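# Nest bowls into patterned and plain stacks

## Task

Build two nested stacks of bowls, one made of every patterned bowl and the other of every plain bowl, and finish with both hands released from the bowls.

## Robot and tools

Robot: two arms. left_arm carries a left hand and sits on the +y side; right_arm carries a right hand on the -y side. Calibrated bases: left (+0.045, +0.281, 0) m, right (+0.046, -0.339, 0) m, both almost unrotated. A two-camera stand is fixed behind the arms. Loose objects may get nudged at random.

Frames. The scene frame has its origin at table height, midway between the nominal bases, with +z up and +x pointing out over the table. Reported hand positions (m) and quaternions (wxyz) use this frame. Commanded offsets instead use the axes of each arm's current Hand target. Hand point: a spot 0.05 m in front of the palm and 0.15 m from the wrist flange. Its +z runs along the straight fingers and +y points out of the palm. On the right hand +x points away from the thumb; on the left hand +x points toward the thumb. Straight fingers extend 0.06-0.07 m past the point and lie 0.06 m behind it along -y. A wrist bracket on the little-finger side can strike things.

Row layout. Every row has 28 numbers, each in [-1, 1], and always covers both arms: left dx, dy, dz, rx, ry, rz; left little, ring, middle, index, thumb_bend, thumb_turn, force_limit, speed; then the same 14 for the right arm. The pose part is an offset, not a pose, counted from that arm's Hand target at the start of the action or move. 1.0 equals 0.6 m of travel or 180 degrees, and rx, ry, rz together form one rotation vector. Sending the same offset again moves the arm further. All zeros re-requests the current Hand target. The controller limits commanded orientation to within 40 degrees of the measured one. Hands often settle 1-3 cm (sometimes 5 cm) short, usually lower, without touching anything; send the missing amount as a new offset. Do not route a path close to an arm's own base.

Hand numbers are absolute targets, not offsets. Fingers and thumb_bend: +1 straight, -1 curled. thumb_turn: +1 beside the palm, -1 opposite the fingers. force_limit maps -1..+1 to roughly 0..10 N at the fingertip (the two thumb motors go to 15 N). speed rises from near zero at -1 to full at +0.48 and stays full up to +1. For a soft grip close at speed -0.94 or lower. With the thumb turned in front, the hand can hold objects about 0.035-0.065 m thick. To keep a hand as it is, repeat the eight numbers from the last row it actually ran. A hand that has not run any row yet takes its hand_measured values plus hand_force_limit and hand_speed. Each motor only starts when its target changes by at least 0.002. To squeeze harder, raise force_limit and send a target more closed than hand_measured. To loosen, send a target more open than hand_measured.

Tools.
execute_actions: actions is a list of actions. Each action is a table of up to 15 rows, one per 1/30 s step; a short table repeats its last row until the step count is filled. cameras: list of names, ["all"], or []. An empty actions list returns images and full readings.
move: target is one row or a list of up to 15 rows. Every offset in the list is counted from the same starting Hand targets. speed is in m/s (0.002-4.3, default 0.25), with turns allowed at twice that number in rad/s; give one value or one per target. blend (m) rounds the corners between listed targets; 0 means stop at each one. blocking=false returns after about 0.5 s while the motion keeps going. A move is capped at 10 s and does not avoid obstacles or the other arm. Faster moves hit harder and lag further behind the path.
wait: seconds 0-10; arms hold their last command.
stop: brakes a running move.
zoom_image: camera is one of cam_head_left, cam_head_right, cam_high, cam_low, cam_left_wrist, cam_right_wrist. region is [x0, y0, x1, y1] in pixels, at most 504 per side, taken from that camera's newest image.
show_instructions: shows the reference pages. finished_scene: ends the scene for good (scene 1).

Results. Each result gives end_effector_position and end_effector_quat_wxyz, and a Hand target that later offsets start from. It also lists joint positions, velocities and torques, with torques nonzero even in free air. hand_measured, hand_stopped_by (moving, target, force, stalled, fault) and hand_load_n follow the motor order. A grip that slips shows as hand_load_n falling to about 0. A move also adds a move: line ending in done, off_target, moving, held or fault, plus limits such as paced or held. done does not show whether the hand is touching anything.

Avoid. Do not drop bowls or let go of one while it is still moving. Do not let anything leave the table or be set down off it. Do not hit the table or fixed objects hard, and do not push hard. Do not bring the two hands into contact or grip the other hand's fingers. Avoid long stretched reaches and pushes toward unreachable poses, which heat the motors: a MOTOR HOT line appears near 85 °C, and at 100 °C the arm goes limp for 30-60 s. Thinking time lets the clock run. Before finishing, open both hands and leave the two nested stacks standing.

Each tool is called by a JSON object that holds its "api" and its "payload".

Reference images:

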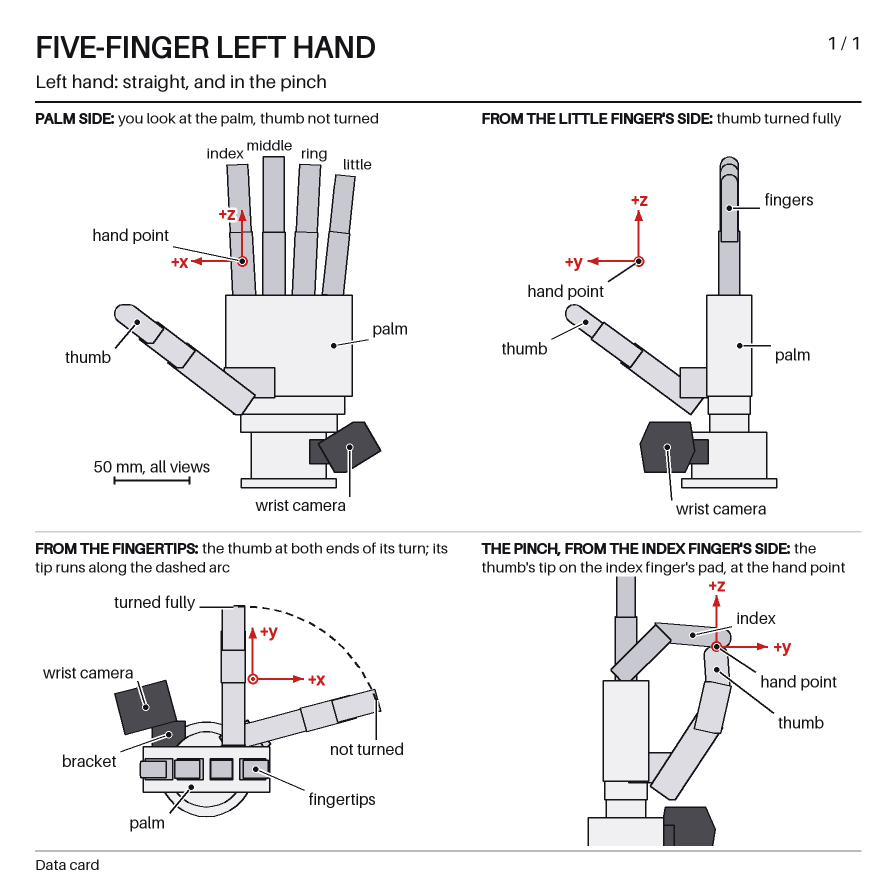

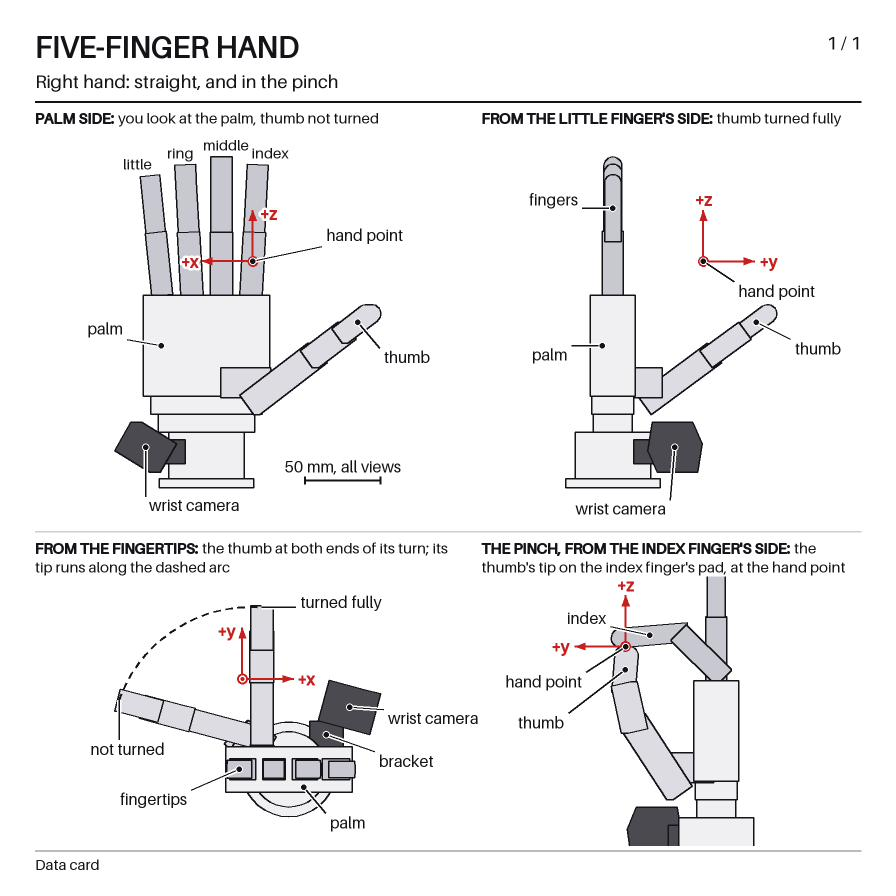

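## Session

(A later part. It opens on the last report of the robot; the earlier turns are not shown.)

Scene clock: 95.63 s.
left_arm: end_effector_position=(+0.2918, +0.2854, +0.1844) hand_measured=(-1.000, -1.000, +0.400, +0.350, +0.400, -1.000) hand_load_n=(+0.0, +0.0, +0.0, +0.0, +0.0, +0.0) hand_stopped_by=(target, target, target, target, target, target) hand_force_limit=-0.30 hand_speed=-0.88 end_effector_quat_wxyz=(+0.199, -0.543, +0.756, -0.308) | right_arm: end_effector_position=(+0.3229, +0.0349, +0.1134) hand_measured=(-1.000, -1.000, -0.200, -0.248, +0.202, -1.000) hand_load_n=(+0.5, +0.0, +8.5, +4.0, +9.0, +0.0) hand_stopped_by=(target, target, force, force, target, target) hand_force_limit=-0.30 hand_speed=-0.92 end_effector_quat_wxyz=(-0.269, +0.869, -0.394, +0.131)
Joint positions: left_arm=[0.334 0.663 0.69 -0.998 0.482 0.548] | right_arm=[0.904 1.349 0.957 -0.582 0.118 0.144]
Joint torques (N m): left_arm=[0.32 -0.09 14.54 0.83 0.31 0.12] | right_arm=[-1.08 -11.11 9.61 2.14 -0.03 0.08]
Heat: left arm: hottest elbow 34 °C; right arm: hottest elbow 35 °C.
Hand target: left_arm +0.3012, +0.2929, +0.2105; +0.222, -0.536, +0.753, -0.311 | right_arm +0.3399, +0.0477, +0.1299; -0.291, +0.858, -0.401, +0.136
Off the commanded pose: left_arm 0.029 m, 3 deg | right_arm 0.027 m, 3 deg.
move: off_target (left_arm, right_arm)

{"api": "move", "payload": {"target": [0, 0, 0, 0, 0, 0, -1, -1, 0.4, 0.35, 0.4, -1, -0.3, -0.88, 0.0063,0.026,0.0432, 0, 0, 0, -1, -1, -0.6, -0.75, 0.2, -1, -0.3, -0.92], "speed": 0.06, "cameras": ["cam_low","cam_head_right","cam_head_left","cam_high", "cam_right_wrist"]}}

{"api": "zoom_image", "payload": {"camera": "cam_low", "region": [80, 200, 240, 360]}}

{"api": "zoom_image", "payload": {"camera": "cam_head_right", "region": [150, 290, 290, 430]}}

{"api": "zoom_image", "payload": {"camera": "cam_head_left", "region": [130, 290, 270, 430]}}

Scene clock: 97.27 s.
left_arm: end_effector_position=(+0.2918, +0.2854, +0.1844) hand_measured=(-1.000, -1.000, +0.400, +0.350, +0.400, -1.000) hand_load_n=(+0.0, -0.5, +0.0, +0.0, +0.0, +0.0) hand_stopped_by=(target, target, target, target, target, target) hand_force_limit=-0.30 hand_speed=-0.88 end_effector_quat_wxyz=(+0.199, -0.543, +0.756, -0.308) | right_arm: end_effector_position=(+0.3369, +0.0478, +0.1011) hand_measured=(-1.000, -1.000, -0.200, -0.248, +0.202, -1.000) hand_load_n=(-0.5, +0.0, +8.0, +4.5, +9.0, +0.0) hand_stopped_by=(target, target, force, force, target, target) hand_force_limit=-0.30 hand_speed=-0.92 end_effector_quat_wxyz=(-0.287, +0.862, -0.396, +0.134)
Joint positions: left_arm=[0.334 0.663 0.69 -0.998 0.482 0.548] | right_arm=[0.896 1.392 0.951 -0.494 0.112 0.144]
Joint torques (N m): left_arm=[0.21 -0.15 14.56 0.88 0.31 0.12] | right_arm=[-1.2 -11.63 6.9 2.1 -0.04 0]
Motor temperatures (°C): left_arm=[26 26 35 24 23 23] | right_arm=[27 28 35 25 23 23]
Heat: left arm: hottest elbow 35 °C; right arm: hottest elbow 35 °C.
Hand target: left_arm +0.3012, +0.2929, +0.2105; +0.222, -0.536, +0.753, -0.311 | right_arm +0.3450, +0.0471, +0.1000; -0.291, +0.858, -0.401, +0.136
Off the commanded pose: left_arm 0.029 m, 3 deg | right_arm 0.008 m, 1 deg.
move: off_target (left_arm)
camera_calibration:
cam_right_wrist: T_world_to_cam=[[-0.45937, -0.704402, -0.541107, 0.240182], [-0.88729, 0.33566, 0.316306, 0.247857], [-0.0411788, 0.62542, -0.779201, 0.176451], [0, 0, 0, 1]] pos_world=[0.33752, -0.0243672, 0.189057]
Images, in order (width x height): cam_head_left 504x504, cam_head_right 504x504, cam_high 504x504, cam_low 504x504, cam_right_wrist 504x504.

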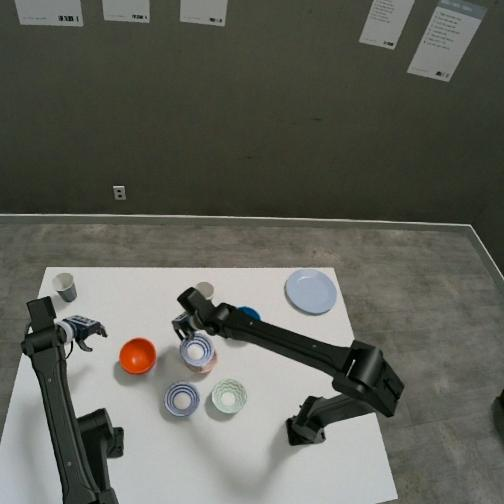

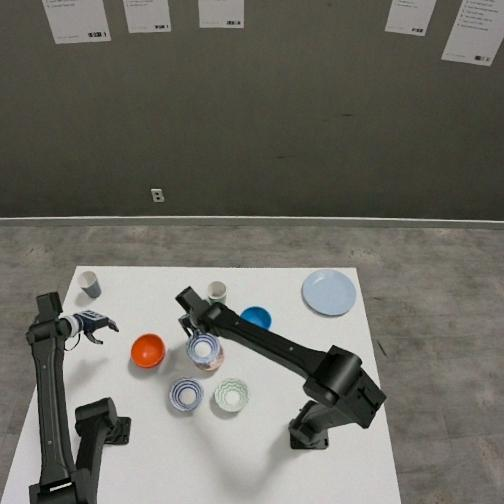

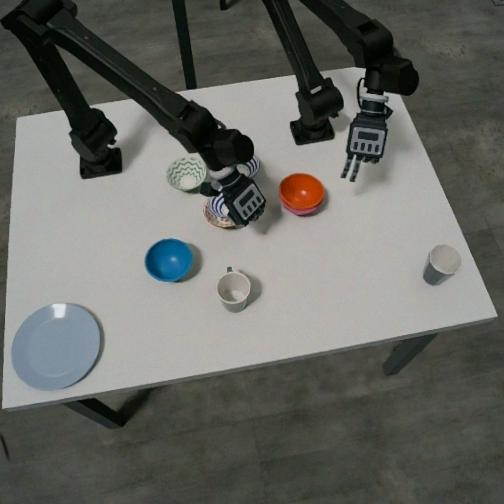

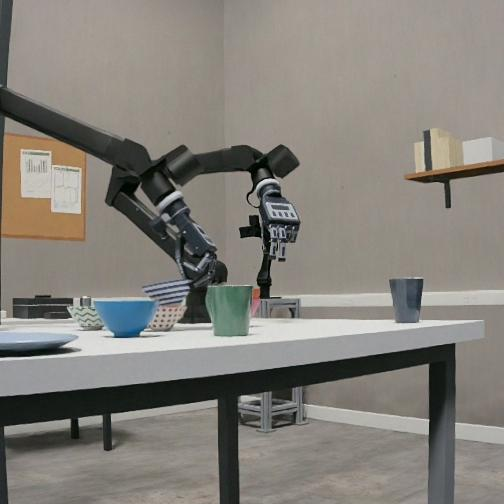

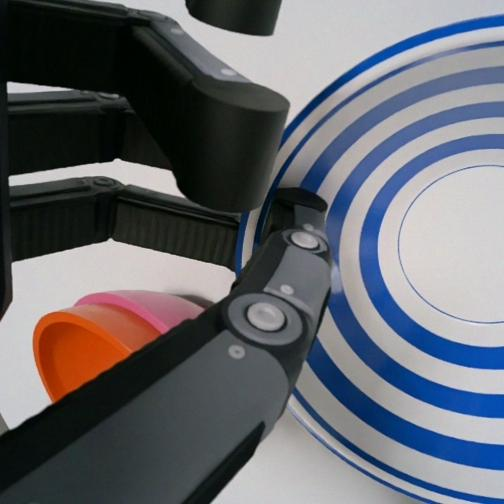

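Scaled by 3.150 from the camera's 504x504 image, which has a finer 720x720 frame.

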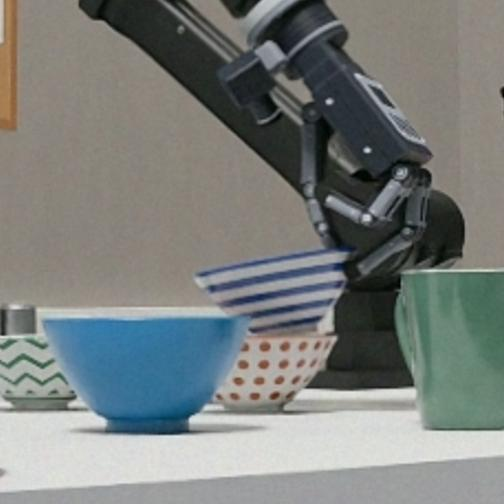

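Scaled by 3.600 from the camera's 504x504 image, which has a finer 720x720 frame.

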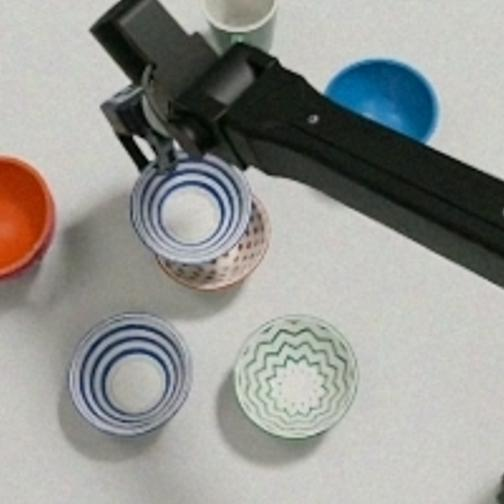

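Scaled by 3.600 from the camera's 504x504 image, which has a finer 720x720 frame.

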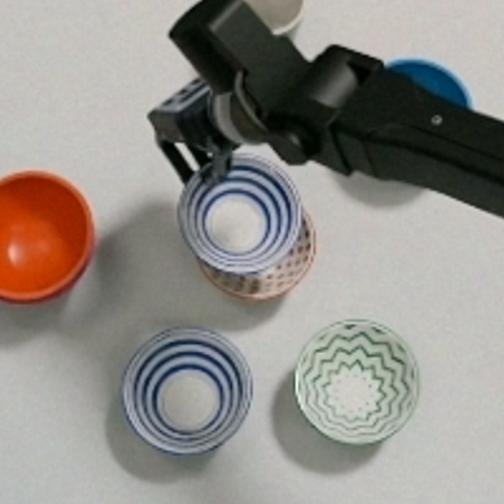

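{"api": "move", "payload": {"target": [0, 0, 0, 0, 0, 0, -1, -1, 0.4, 0.35, 0.4, -1, -0.3, -0.88, 0.0122,0.0185,-0.0142, 0, 0, 0, -1, -1, -0.6, -0.75, 0.2, -1, -0.3, -0.92], "speed": 0.05}}

Scene clock: 100.17 s.
left_arm: end_effector_position=(+0.2918, +0.2854, +0.1844) hand_measured=(-1.000, -1.000, +0.400, +0.350, +0.400, -1.000) hand_load_n=(+0.0, +0.0, -0.5, +0.0, +0.0, +0.0) hand_stopped_by=(target, target, target, target, target, target) hand_force_limit=-0.30 hand_speed=-0.88 end_effector_quat_wxyz=(+0.199, -0.543, +0.756, -0.308) | right_arm: end_effector_position=(+0.3302, +0.0333, +0.0858) hand_measured=(-1.000, -1.000, -0.200, -0.248, +0.202, -1.000) hand_load_n=(+0.0, +0.0, +8.5, +4.0, +9.0, +0.5) hand_stopped_by=(target, target, force, force, target, target) hand_force_limit=-0.30 hand_speed=-0.92 end_effector_quat_wxyz=(-0.272, +0.865, -0.401, +0.129)
Joint positions: left_arm=[0.334 0.663 0.69 -0.998 0.482 0.548] | right_arm=[0.885 1.388 0.913 -0.492 0.105 0.144]
Joint torques (N m): left_arm=[0.26 -0.26 14.54 0.84 0.32 0.12] | right_arm=[-1.14 -14.21 6.74 2.06 -0.04 -0.09]
Heat: left arm: hottest elbow 35 °C; right arm: hottest elbow 35 °C.
Hand target: left_arm +0.3012, +0.2929, +0.2105; +0.222, -0.536, +0.753, -0.311 | right_arm +0.3388, +0.0326, +0.0998; -0.291, +0.858, -0.401, +0.136
Off the commanded pose: left_arm 0.029 m, 3 deg | right_arm 0.017 m, 3 deg.
move: off_target (left_arm, right_arm)

{"api": "wait", "payload": {"seconds": 0, "cameras": ["cam_low","cam_head_right","cam_head_left"]}}

{"api": "zoom_image", "payload": {"camera": "cam_low", "region": [80, 200, 240, 360]}}

{"api": "zoom_image", "payload": {"camera": "cam_head_right", "region": [150, 290, 290, 430]}}

{"api": "zoom_image", "payload": {"camera": "cam_head_left", "region": [130, 290, 270, 430]}}

Scene clock: 100.47 s.
left_arm: end_effector_position=(+0.2918, +0.2854, +0.1844) hand_measured=(-1.000, -1.000, +0.400, +0.350, +0.400, -1.000) hand_load_n=(+0.0, +0.0, +0.0, +0.0, +0.0, +0.0) hand_stopped_by=(target, target, target, target, target, target) hand_force_limit=-0.30 hand_speed=-0.88 end_effector_quat_wxyz=(+0.199, -0.543, +0.756, -0.308) | right_arm: end_effector_position=(+0.3302, +0.0333, +0.0858) hand_measured=(-1.000, -1.000, -0.200, -0.248, +0.202, -1.000) hand_load_n=(+0.0, +0.5, +8.5, +4.0, +9.0, +0.5) hand_stopped_by=(target, target, force, force, target, target) hand_force_limit=-0.30 hand_speed=-0.92 end_effector_quat_wxyz=(-0.272, +0.865, -0.401, +0.129)
Joint positions: left_arm=[0.334 0.663 0.69 -0.998 0.482 0.548] | right_arm=[0.885 1.388 0.913 -0.492 0.105 0.144]
Joint torques (N m): left_arm=[0.26 -0.32 14.58 0.87 0.31 0.13] | right_arm=[-1.2 -14.39 6.74 2.06 -0.05 -0.1]
Heat: left arm: hottest elbow 35 °C; right arm: hottest elbow 35 °C.
Hand target: left_arm +0.3012, +0.2929, +0.2105; +0.222, -0.536, +0.753, -0.311 | right_arm +0.3388, +0.0326, +0.0998; -0.291, +0.858, -0.401, +0.136
Off the commanded pose: left_arm 0.029 m, 3 deg | right_arm 0.017 m, 3 deg.
Images, in order (width x height): cam_head_left 504x504, cam_head_right 504x504, cam_low 504x504.

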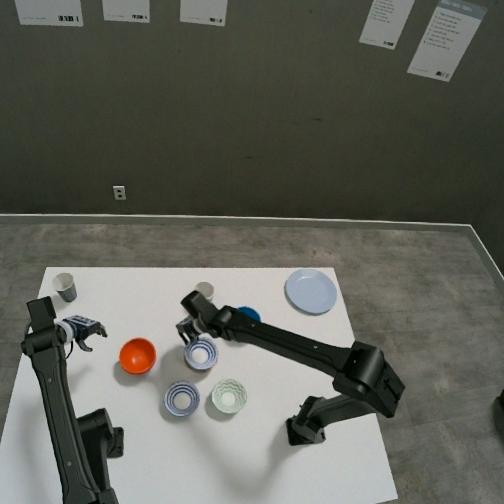

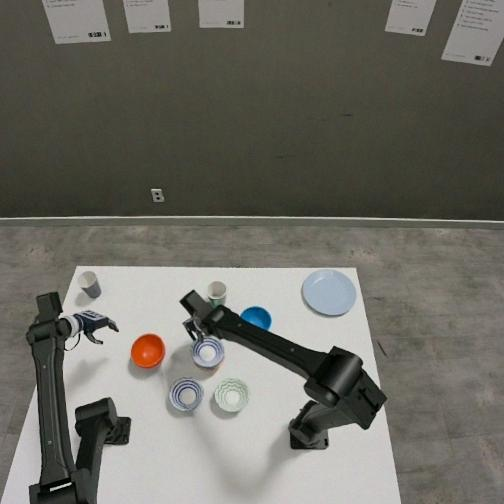

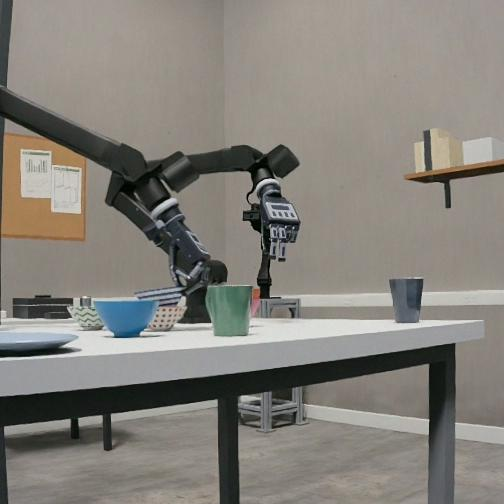

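Scaled by 3.150 from the camera's 504x504 image, which has a finer 720x720 frame.

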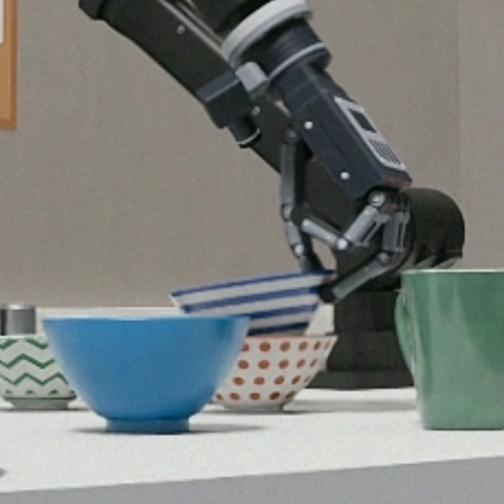

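Scaled by 3.600 from the camera's 504x504 image, which has a finer 720x720 frame.

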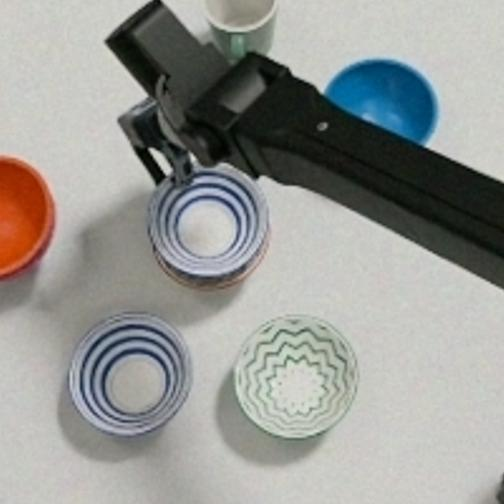

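Scaled by 3.600 from the camera's 504x504 image, which has a finer 720x720 frame.

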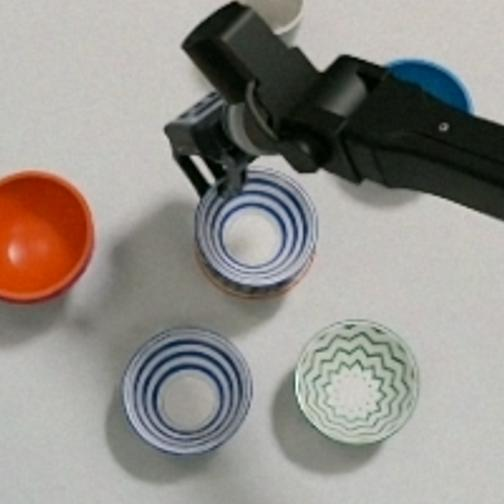

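{"api": "move", "payload": {"target": [0, 0, 0, 0, 0, 0, -1, -1, 0.4, 0.35, 0.4, -1, -0.3, -0.88, -0.0043,0.0243,0.0233, 0, 0, 0, -1, -1, -0.6, -0.75, 0.2, -1, -0.3, -0.92], "speed": 0.05}}

Scene clock: 102.23 s.
left_arm: end_effector_position=(+0.2918, +0.2854, +0.1844) hand_measured=(-1.000, -1.000, +0.400, +0.350, +0.400, -1.000) hand_load_n=(+0.0, +0.0, +0.0, +0.0, +0.0, +0.0) hand_stopped_by=(target, target, target, target, target, target) hand_force_limit=-0.30 hand_speed=-0.88 end_effector_quat_wxyz=(+0.199, -0.543, +0.756, -0.308) | right_arm: end_effector_position=(+0.3289, +0.0319, +0.0753) hand_measured=(-1.000, -1.000, -0.200, -0.248, +0.202, -1.000) hand_load_n=(+0.0, +0.0, +8.5, +4.0, +9.0, +0.5) hand_stopped_by=(target, target, force, force, target, target) hand_force_limit=-0.30 hand_speed=-0.92 end_effector_quat_wxyz=(-0.281, +0.862, -0.400, +0.131)
Joint positions: left_arm=[0.334 0.663 0.69 -0.998 0.482 0.548] | right_arm=[0.885 1.388 0.875 -0.435 0.105 0.144]
Joint torques (N m): left_arm=[0.32 -0.15 14.58 0.88 0.32 0.13] | right_arm=[-0.73 -12.45 6.61 2.09 0.11 -0.04]
Heat: left arm: hottest elbow 35 °C; right arm: hottest elbow 35 °C.
Hand target: left_arm +0.3012, +0.2929, +0.2105; +0.222, -0.536, +0.753, -0.311 | right_arm +0.3348, +0.0326, +0.0799; -0.291, +0.858, -0.401, +0.136
Off the commanded pose: left_arm 0.029 m, 3 deg | right_arm 0.007 m, 1 deg.
move: off_target (left_arm)

{"api": "move", "payload": {"target": [0, 0, 0, 0, 0, 0, -1, -1, 0.4, 0.35, 0.4, -1, -0.3, -0.88, -0.0015,0.0090,0.0173, 0, 0, 0, -1, -1, -0.6, -0.75, 0.2, -1, -0.3, -0.92], "speed": 0.04, "cameras": ["cam_low","cam_head_right","cam_head_left"]}}

{"api": "zoom_image", "payload": {"camera": "cam_low", "region": [100, 220, 220, 340]}}

{"api": "zoom_image", "payload": {"camera": "cam_head_right", "region": [150, 290, 290, 430]}}

Scene clock: 103.57 s.
left_arm: end_effector_position=(+0.2918, +0.2854, +0.1844) hand_measured=(-1.000, -1.000, +0.400, +0.350, +0.400, -1.000) hand_load_n=(+0.0, +0.0, +0.0, +0.0, +0.0, +0.0) hand_stopped_by=(target, target, target, target, target, target) hand_force_limit=-0.30 hand_speed=-0.88 end_effector_quat_wxyz=(+0.199, -0.543, +0.756, -0.308) | right_arm: end_effector_position=(+0.3306, +0.0339, +0.0700) hand_measured=(-1.000, -1.000, -0.200, -0.248, +0.202, -1.000) hand_load_n=(+0.0, +0.0, +8.5, +4.0, +8.5, +0.5) hand_stopped_by=(target, target, force, force, target, target) hand_force_limit=-0.30 hand_speed=-0.92 end_effector_quat_wxyz=(-0.287, +0.860, -0.399, +0.133)
Joint positions: left_arm=[0.334 0.663 0.69 -0.998 0.482 0.548] | right_arm=[0.885 1.396 0.862 -0.401 0.105 0.144]
Joint torques (N m): left_arm=[0.26 -0.15 14.53 0.8 0.32 0.13] | right_arm=[-0.56 -11.16 6.58 2.07 0.14 -0.03]
Heat: left arm: hottest elbow 35 °C; right arm: hottest elbow 35 °C.
Hand target: left_arm +0.3012, +0.2929, +0.2105; +0.222, -0.536, +0.753, -0.311 | right_arm +0.3358, +0.0346, +0.0683; -0.291, +0.858, -0.401, +0.136
Off the commanded pose: left_arm 0.029 m, 3 deg | right_arm 0.006 m, 1 deg.
move: off_target (left_arm)
Images, in order (width x height): cam_head_left 504x504, cam_head_right 504x504, cam_low 504x504.

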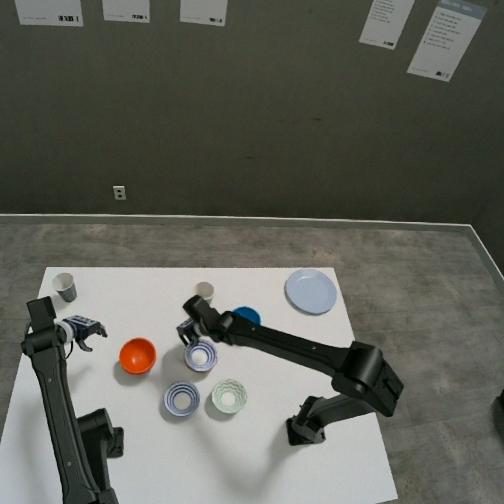

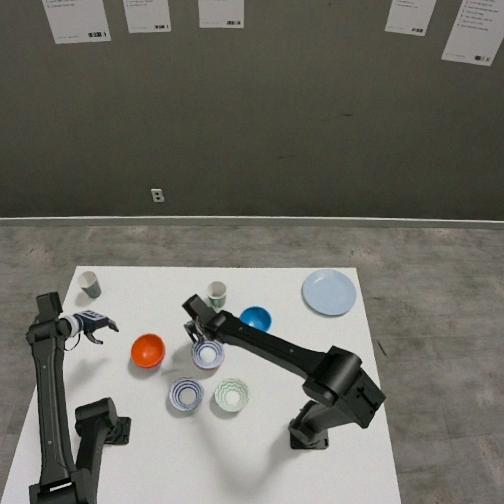

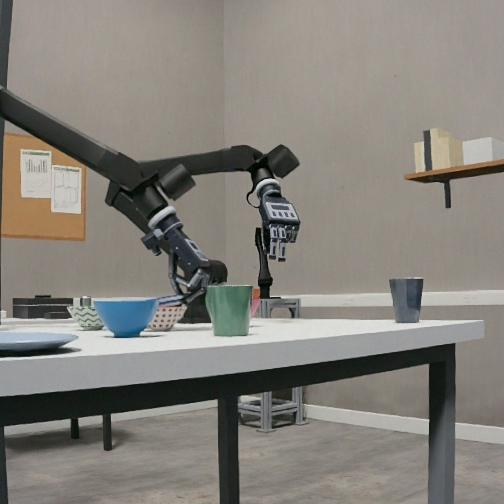

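Scaled by 4.200 from the camera's 504x504 image, which has a finer 720x720 frame.

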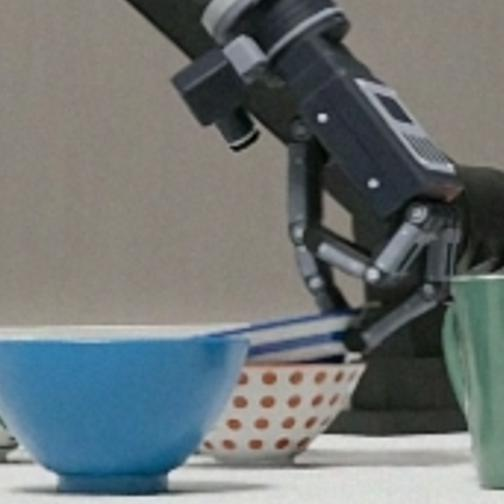

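Scaled by 3.600 from the camera's 504x504 image, which has a finer 720x720 frame.

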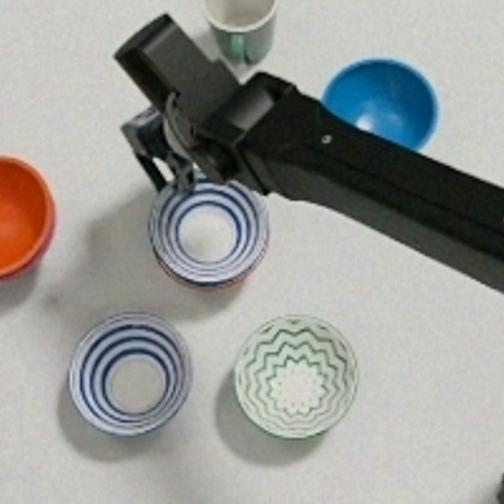

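{"api": "move", "payload": {"target": [0, 0, 0, 0, 0, 0, -1, -1, 0.4, 0.35, 0.4, -1, -0.3, -0.88, 0,0.0065,0.0085, 0, 0, 0, -1, -1, -0.6, -0.75, 0.2, -1, -0.3, -0.92], "speed": 0.04, "cameras": ["cam_low"]}}

{"api": "zoom_image", "payload": {"camera": "cam_low", "region": [100, 220, 220, 340]}}

Scene clock: 104.77 s.
left_arm: end_effector_position=(+0.2918, +0.2854, +0.1844) hand_measured=(-1.000, -1.000, +0.400, +0.350, +0.400, -1.000) hand_load_n=(+0.0, +0.0, +0.0, +0.0, +0.0, +0.5) hand_stopped_by=(target, target, target, target, target, target) hand_force_limit=-0.30 hand_speed=-0.88 end_effector_quat_wxyz=(+0.199, -0.543, +0.756, -0.308) | right_arm: end_effector_position=(+0.3311, +0.0345, +0.0650) hand_measured=(-1.000, -1.000, -0.200, -0.248, +0.202, -1.000) hand_load_n=(+0.0, +0.0, +8.0, +4.0, +8.5, +0.0) hand_stopped_by=(target, target, force, force, target, target) hand_force_limit=-0.30 hand_speed=-0.92 end_effector_quat_wxyz=(-0.289, +0.860, -0.399, +0.133)
Joint positions: left_arm=[0.334 0.663 0.69 -0.998 0.482 0.548] | right_arm=[0.885 1.404 0.854 -0.381 0.105 0.144]
Joint torques (N m): left_arm=[0.21 -0.32 14.6 0.87 0.31 0.12] | right_arm=[-0.56 -11.16 6.45 2.18 0.14 -0.02]
Heat: left arm: hottest elbow 35 °C; right arm: hottest elbow 34 °C.
Hand target: left_arm +0.3012, +0.2929, +0.2105; +0.222, -0.536, +0.753, -0.311 | right_arm +0.3358, +0.0347, +0.0619; -0.291, +0.858, -0.401, +0.136
Off the commanded pose: left_arm 0.029 m, 3 deg | right_arm 0.006 m, 1 deg.
move: off_target (left_arm)
Images, in order (width x height): cam_low 504x504.

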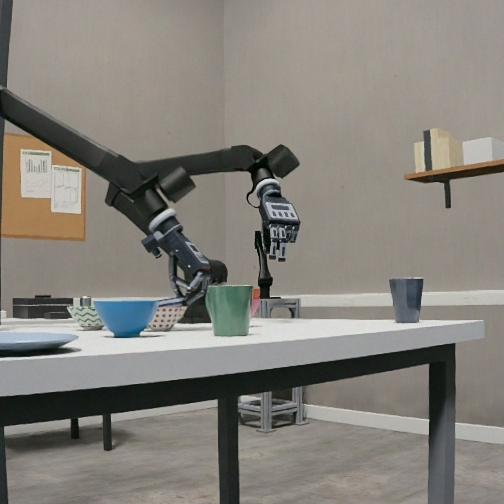

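Scaled by 4.200 from the camera's 504x504 image, which has a finer 720x720 frame.

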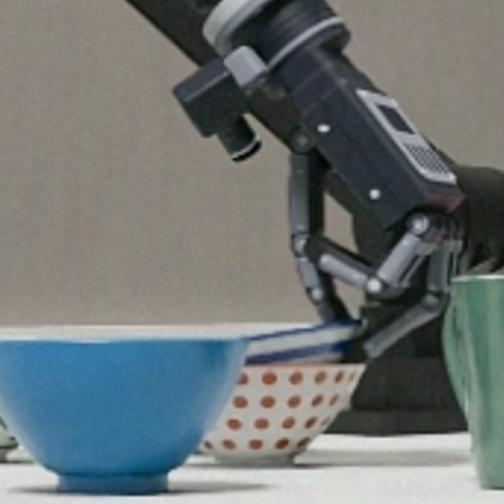

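{"api": "move", "payload": {"target": [0, 0, 0, 0, 0, 0, -1, -1, 0.4, 0.35, 0.4, -1, -0.3, -0.88, 0,0,0, 0, 0, 0, -1, -1, 0.3, 0.25, 0.45, -1, -0.3, -0.88], "speed": 0.04, "cameras": ["cam_low", "cam_head_right", "cam_right_wrist"]}}

{"api": "zoom_image", "payload": {"camera": "cam_low", "region": [100, 220, 220, 340]}}

{"api": "zoom_image", "payload": {"camera": "cam_head_right", "region": [150, 290, 290, 430]}}

Scene clock: 107.07 s.
left_arm: end_effector_position=(+0.2918, +0.2854, +0.1844) hand_measured=(-1.000, -1.000, +0.400, +0.350, +0.400, -1.000) hand_load_n=(+0.0, +0.0, +0.0, +0.0, +0.0, +0.0) hand_stopped_by=(target, target, target, target, target, target) hand_force_limit=-0.30 hand_speed=-0.88 end_effector_quat_wxyz=(+0.199, -0.543, +0.756, -0.308) | right_arm: end_effector_position=(+0.3317, +0.0352, +0.0655) hand_measured=(-1.000, -1.000, +0.300, +0.250, +0.450, -1.000) hand_load_n=(+0.0, +0.0, +0.0, +0.0, +0.0, +0.0) hand_stopped_by=(target, target, target, target, target, target) hand_force_limit=-0.30 hand_speed=-0.88 end_effector_quat_wxyz=(-0.291, +0.859, -0.399, +0.133)
Joint positions: left_arm=[0.334 0.663 0.69 -0.998 0.482 0.548] | right_arm=[0.885 1.404 0.854 -0.378 0.105 0.144]
Joint torques (N m): left_arm=[0.38 -0.15 14.54 0.85 0.31 0.13] | right_arm=[-0.62 -11.11 6.45 2.03 0.14 -0.02]
Heat: left arm: hottest elbow 35 °C; right arm: hottest elbow 34 °C.
Hand target: left_arm +0.3012, +0.2929, +0.2105; +0.222, -0.536, +0.753, -0.311 | right_arm +0.3358, +0.0346, +0.0619; -0.291, +0.858, -0.401, +0.136
Off the commanded pose: left_arm 0.029 m, 3 deg | right_arm 0.005 m, 0 deg.
move: off_target (left_arm)
camera_calibration:
cam_right_wrist: T_world_to_cam=[[-0.46402, -0.696034, -0.547925, 0.211239], [-0.885094, 0.33918, 0.318694, 0.257799], [-0.0359764, 0.632846, -0.773441, 0.153975], [0, 0, 0, 1]] pos_world=[0.331735, -0.0378535, 0.152675]
Images, in order (width x height): cam_head_right 504x504, cam_low 504x504, cam_right_wrist 504x504.

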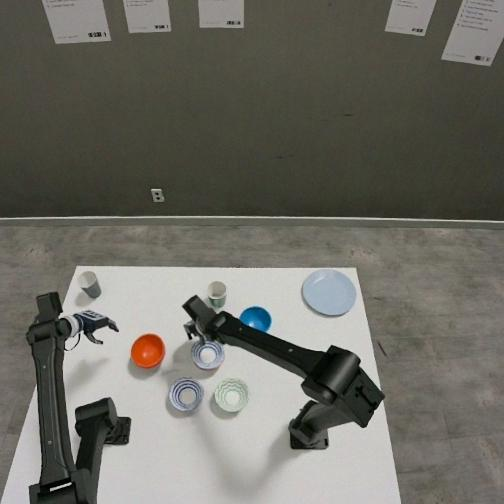

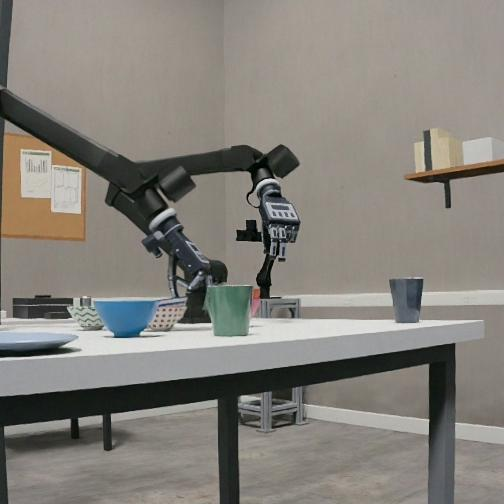

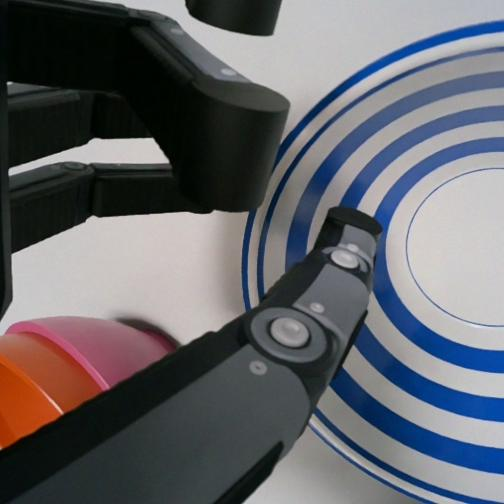

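Scaled by 4.200 from the camera's 504x504 image, which has a finer 720x720 frame.

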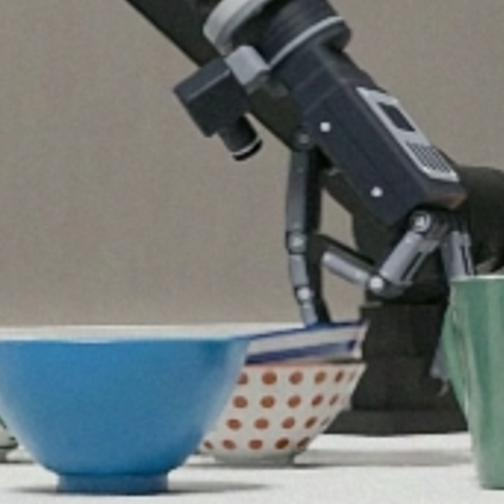

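Scaled by 3.600 from the camera's 504x504 image, which has a finer 720x720 frame.

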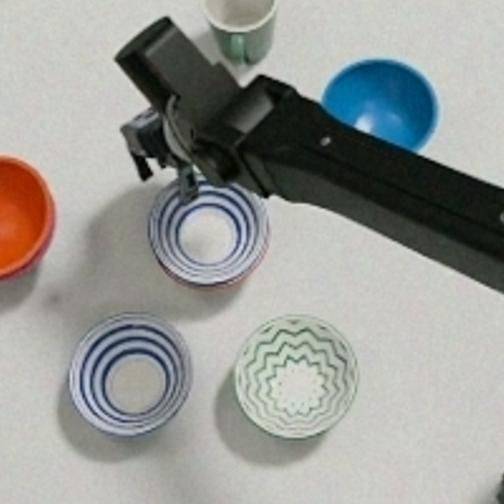

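{"api": "move", "payload": {"target": [[0, 0, 0, 0, 0, 0, -1, -1, 0.4, 0.35, 0.4, -1, -0.3, -0.88, 0,0,0, 0, 0, 0, -1, -1, 0.5, 0.45, 0.5, -1, -0.3, -0.6],[0, 0, 0, 0, 0, 0, -1, -1, 0.4, 0.35, 0.4, -1, -0.3, -0.88, 0,-0.1319,-0.1719, 0, 0, 0, -1, -1, 0.5, 0.45, 0.5, -1, -0.3, -0.6],[0, 0, 0, 0, 0, 0, -1, -1, 0.4, 0.35, 0.4, -1, -0.3, -0.88, -0.2742,0.0077,-0.2223, 0.0407,-0.1100,-0.1253, -1, -1, 0.5, 0.45, 0.5, -1, -0.3, -0.6]], "speed": [0.05, 0.07, 0.15], "cameras": ["cam_low", "cam_head_right", "cam_right_wrist", "cam_high", "cam_head_left"]}}

{"api": "zoom_image", "payload": {"camera": "cam_low", "region": [60, 240, 260, 360]}}

{"api": "zoom_image", "payload": {"camera": "cam_high", "region": [140, 130, 340, 330]}}

Scene clock: 115.43 s.
left_arm: end_effector_position=(+0.2918, +0.2854, +0.1844) hand_measured=(-1.000, -1.000, +0.400, +0.350, +0.400, -1.000) hand_load_n=(+0.0, +0.0, +0.0, +0.0, +0.0, +0.0) hand_stopped_by=(target, target, target, target, target, target) hand_force_limit=-0.30 hand_speed=-0.88 end_effector_quat_wxyz=(+0.199, -0.543, +0.756, -0.308) | right_arm: end_effector_position=(+0.1702, +0.1042, +0.1602) hand_measured=(-1.000, -1.000, +0.500, +0.450, +0.500, -1.000) hand_load_n=(+0.0, +0.0, +0.0, +0.0, +0.0, +0.0) hand_stopped_by=(target, target, target, target, target, target) hand_force_limit=-0.30 hand_speed=-0.60 end_effector_quat_wxyz=(-0.366, +0.912, -0.174, +0.065)
Joint positions: left_arm=[0.334 0.663 0.69 -0.998 0.482 0.548] | right_arm=[1.24 1.21 0.909 -0.509 0.021 0.035]
Joint torques (N m): left_arm=[0.32 -0.09 14.6 0.87 0.31 0.13] | right_arm=[0.67 -11.22 6.9 2.33 -0.02 -0.12]
Heat: left arm: hottest elbow 36 °C; right arm: hottest elbow 34 °C.
Hand target: left_arm +0.3012, +0.2929, +0.2105; +0.222, -0.536, +0.753, -0.311 | right_arm +0.1652, +0.1062, +0.1650; -0.377, +0.910, -0.161, +0.066
Off the commanded pose: left_arm 0.029 m, 3 deg | right_arm 0.007 m, 2 deg.
move: off_target (left_arm)
camera_calibration:
cam_right_wrist: T_world_to_cam=[[-0.0583241, -0.770481, -0.634789, 0.188872], [-0.950406, -0.151732, 0.271489, 0.131082], [-0.305495, 0.619142, -0.72342, 0.217048], [0, 0, 0, 1]] pos_world=[0.201904, 0.0310282, 0.241323]
Images, in order (width x height): cam_head_left 504x504, cam_head_right 504x504, cam_high 504x504, cam_low 504x504, cam_right_wrist 504x504.

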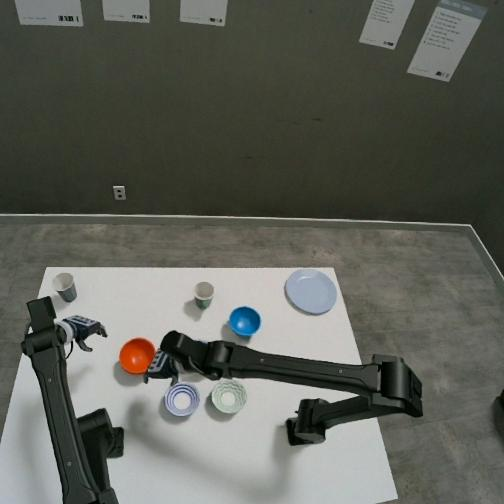

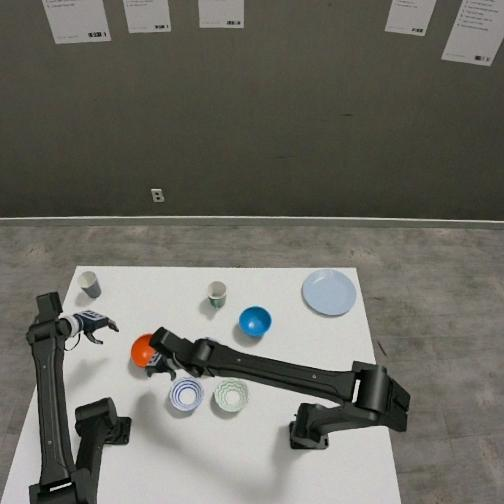

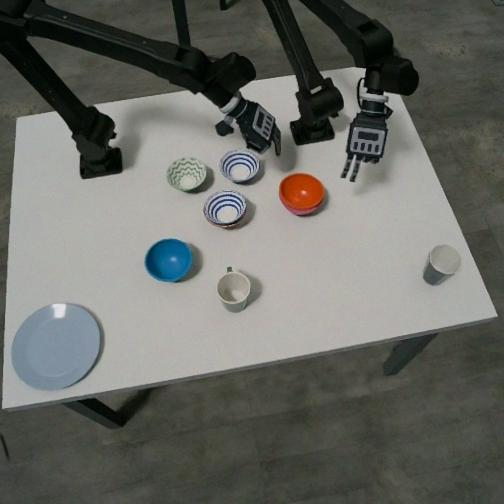

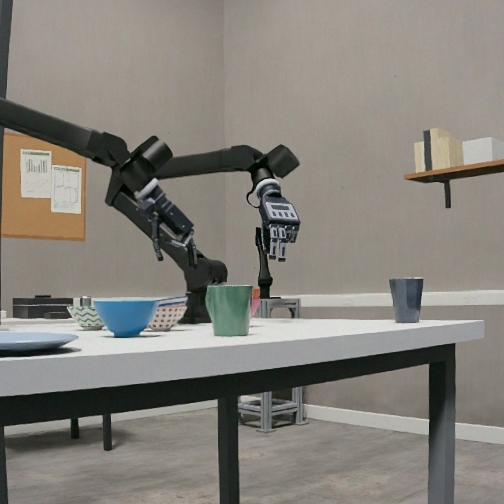

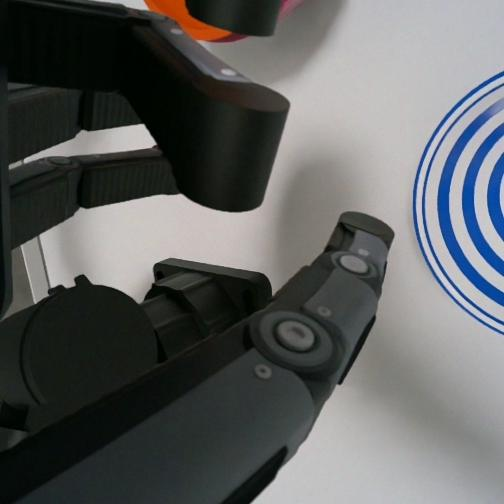

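Scaled by 2.520 from the camera's 504x504 image, which has a finer 720x720 frame.

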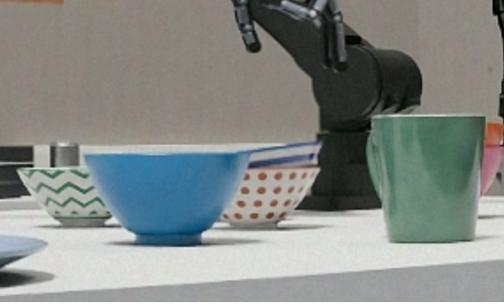

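Scaled by 2.520 from the camera's 504x504 image, which has a finer 720x720 frame.

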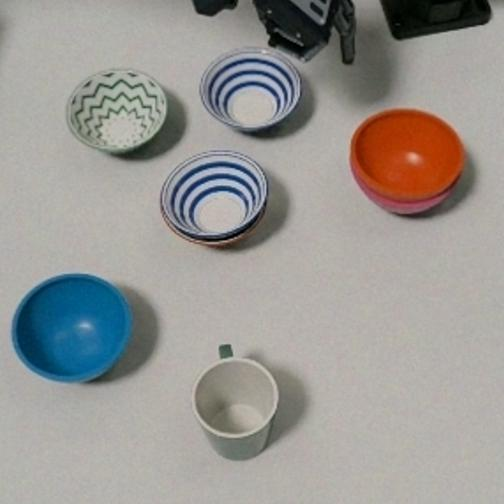

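{"api": "zoom_image", "payload": {"camera": "cam_right_wrist", "region": [374, 40, 504, 370]}}

{"api": "zoom_image", "payload": {"camera": "cam_low", "region": [120, 270, 210, 340]}}

Scaled by 1.527 from the camera's 504x504 image, which has a finer 720x720 frame.

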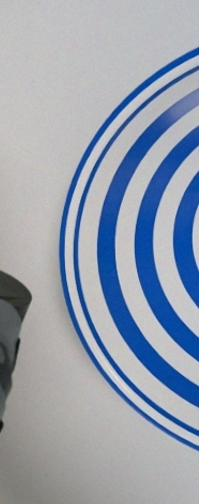

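Scaled by 5.600 from the camera's 504x504 image, which has a finer 720x720 frame.

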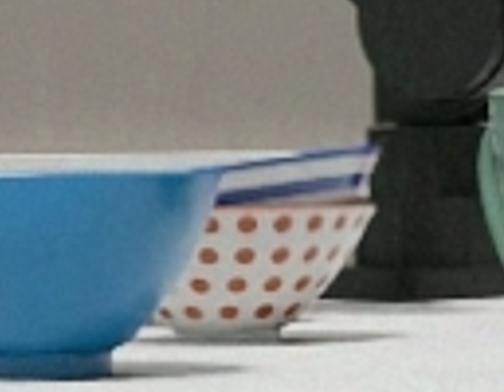

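{"api": "move", "payload": {"target": [0, 0, 0, 0, 0, 0, -1, -1, 0.4, 0.35, 0.4, -1, -0.3, -0.88, -0.0035,0.0833,0.0863, 0,0,0, -1, -1, 0.4, 0.35, 0.45, -1, -0.3, -0.6], "speed": 0.08, "cameras": ["cam_right_wrist"]}}

Scene clock: 120.57 s.
left_arm: end_effector_position=(+0.2918, +0.2854, +0.1844) hand_measured=(-1.000, -1.000, +0.400, +0.350, +0.400, -1.000) hand_load_n=(+0.0, +0.0, +0.0, +0.0, +0.0, +0.0) hand_stopped_by=(target, target, target, target, target, target) hand_force_limit=-0.30 hand_speed=-0.88 end_effector_quat_wxyz=(+0.199, -0.543, +0.756, -0.308) | right_arm: end_effector_position=(+0.1691, +0.1054, +0.0989) hand_measured=(-1.000, -1.000, +0.400, +0.350, +0.450, -1.000) hand_load_n=(+0.0, +0.0, +0.0, +0.0, +0.0, +0.0) hand_stopped_by=(target, target, target, target, target, target) hand_force_limit=-0.30 hand_speed=-0.60 end_effector_quat_wxyz=(-0.377, +0.908, -0.172, +0.066)
Joint positions: left_arm=[0.334 0.663 0.69 -0.998 0.482 0.548] | right_arm=[1.244 1.273 0.777 -0.289 0.021 0.034]
Joint torques (N m): left_arm=[0.26 -0.32 14.56 0.9 0.31 0.13] | right_arm=[0.91 -9.11 6.54 2.3 0.12 -0.09]
Heat: left arm: hottest elbow 36 °C; right arm: hottest elbow 34 °C.
Hand target: left_arm +0.3012, +0.2929, +0.2105; +0.222, -0.536, +0.753, -0.311 | right_arm +0.1636, +0.1081, +0.0931; -0.377, +0.910, -0.161, +0.067
Off the commanded pose: left_arm 0.029 m, 3 deg | right_arm 0.008 m, 1 deg.
move: off_target (left_arm)
camera_calibration:
cam_right_wrist: T_world_to_cam=[[-0.049813, -0.755777, -0.652931, 0.149682], [-0.952163, -0.161415, 0.259482, 0.149296], [-0.301503, 0.634623, -0.711583, 0.16813], [0, 0, 0, 1]] pos_world=[0.200302, 0.030526, 0.178631]
Images, in order (width x height): cam_right_wrist 504x504.

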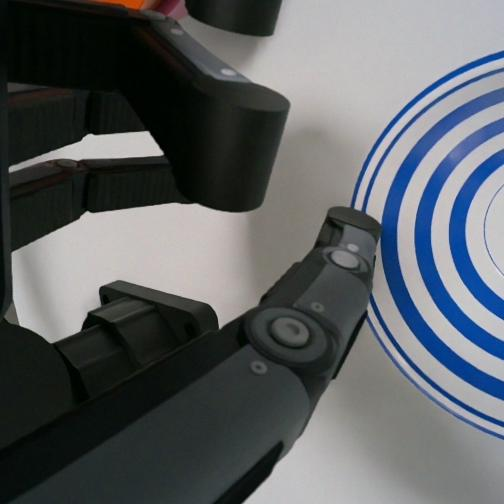

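{"api": "move", "payload": {"target": [0, 0, 0, 0, 0, 0, -1, -1, 0.4, 0.35, 0.4, -1, -0.3, -0.88, 0,0.0627,0.0673, 0,0,0, -1, -1, 0.4, 0.35, 0.45, -1, -0.3, -0.6], "speed": 0.07, "cameras": ["cam_right_wrist"]}}

Scene clock: 122.43 s.
left_arm: end_effector_position=(+0.2918, +0.2854, +0.1844) hand_measured=(-1.000, -1.000, +0.400, +0.350, +0.400, -1.000) hand_load_n=(+0.0, +0.0, +0.0, +0.0, +0.0, +0.0) hand_stopped_by=(target, target, target, target, target, target) hand_force_limit=-0.30 hand_speed=-0.88 end_effector_quat_wxyz=(+0.199, -0.543, +0.756, -0.308) | right_arm: end_effector_position=(+0.1701, +0.1084, +0.0440) hand_measured=(-1.000, -1.000, +0.400, +0.350, +0.450, -1.000) hand_load_n=(+0.0, +0.0, +0.0, +0.0, +0.0, +0.0) hand_stopped_by=(target, target, target, target, target, target) hand_force_limit=-0.30 hand_speed=-0.60 end_effector_quat_wxyz=(-0.378, +0.907, -0.172, +0.066)
Joint positions: left_arm=[0.334 0.663 0.69 -0.998 0.482 0.548] | right_arm=[1.244 1.38 0.703 -0.106 0.021 0.034]
Joint torques (N m): left_arm=[0.21 -0.32 14.58 0.84 0.31 0.12] | right_arm=[0.91 -9.88 5.89 2.3 0.12 -0.09]
Heat: left arm: hottest elbow 36 °C; right arm: hottest elbow 34 °C.
Hand target: left_arm +0.3012, +0.2929, +0.2105; +0.222, -0.536, +0.753, -0.311 | right_arm +0.1643, +0.1101, +0.0380; -0.377, +0.910, -0.161, +0.067
Off the commanded pose: left_arm 0.029 m, 3 deg | right_arm 0.009 m, 1 deg.
move: off_target (left_arm)
camera_calibration:
cam_right_wrist: T_world_to_cam=[[-0.0495246, -0.755034, -0.653812, 0.116039], [-0.952272, -0.161721, 0.258891, 0.165093], [-0.301207, 0.635429, -0.710989, 0.127294], [0, 0, 0, 1]] pos_world=[0.201302, 0.0334263, 0.123631]
Images, in order (width x height): cam_right_wrist 504x504.

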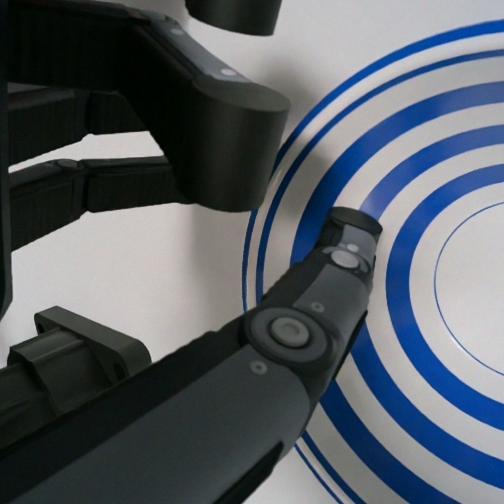

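{"api": "move", "payload": {"target": [0, 0, 0, 0, 0, 0, -1, -1, 0.4, 0.35, 0.4, -1, -0.3, -0.88, 0,0,0, 0,0,0, -1, -1, -0.6, -0.7, 0.23, -1, 0.0, -0.92], "speed": 0.07, "cameras": ["cam_right_wrist"]}}

Scene clock: 125.80 s.
left_arm: end_effector_position=(+0.2918, +0.2854, +0.1844) hand_measured=(-1.000, -1.000, +0.400, +0.350, +0.400, -1.000) hand_load_n=(+0.0, +0.0, +0.0, +0.0, +0.0, +0.0) hand_stopped_by=(target, target, target, target, target, target) hand_force_limit=-0.30 hand_speed=-0.88 end_effector_quat_wxyz=(+0.199, -0.543, +0.756, -0.308) | right_arm: end_effector_position=(+0.1696, +0.1086, +0.0441) hand_measured=(-1.000, -1.000, -0.218, -0.260, +0.230, -1.000) hand_load_n=(+0.0, +0.0, +5.0, +6.0, +2.0, +0.0) hand_stopped_by=(target, target, force, force, target, target) hand_force_limit=0.00 hand_speed=-0.92 end_effector_quat_wxyz=(-0.378, +0.907, -0.171, +0.066)
Joint positions: left_arm=[0.334 0.663 0.69 -0.998 0.482 0.548] | right_arm=[1.245 1.38 0.703 -0.106 0.021 0.034]
Joint torques (N m): left_arm=[0.26 -0.26 14.53 0.88 0.31 0.12] | right_arm=[0.79 -9.82 5.9 2.3 0.12 -0.09]
Heat: left arm: hottest elbow 36 °C; right arm: hottest elbow 33 °C.
Hand target: left_arm +0.3012, +0.2929, +0.2105; +0.222, -0.536, +0.753, -0.311 | right_arm +0.1643, +0.1101, +0.0380; -0.377, +0.910, -0.161, +0.067
Off the commanded pose: left_arm 0.029 m, 3 deg | right_arm 0.008 m, 1 deg.
move: off_target (left_arm)
camera_calibration:
cam_right_wrist: T_world_to_cam=[[-0.0486108, -0.754864, -0.654078, 0.116077], [-0.952097, -0.162918, 0.258782, 0.164735], [-0.301906, 0.635325, -0.710784, 0.127238], [0, 0, 0, 1]] pos_world=[0.2009, 0.0336237, 0.123732]
Images, in order (width x height): cam_right_wrist 504x504.

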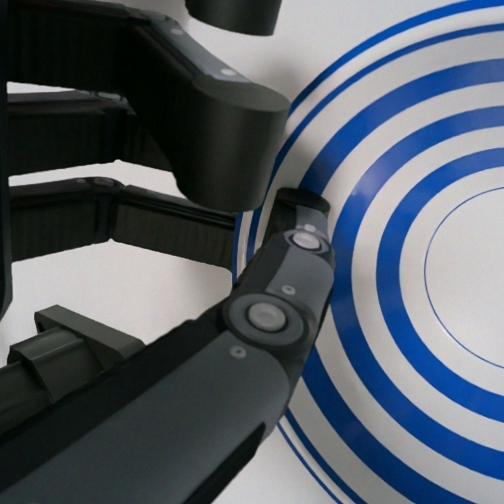

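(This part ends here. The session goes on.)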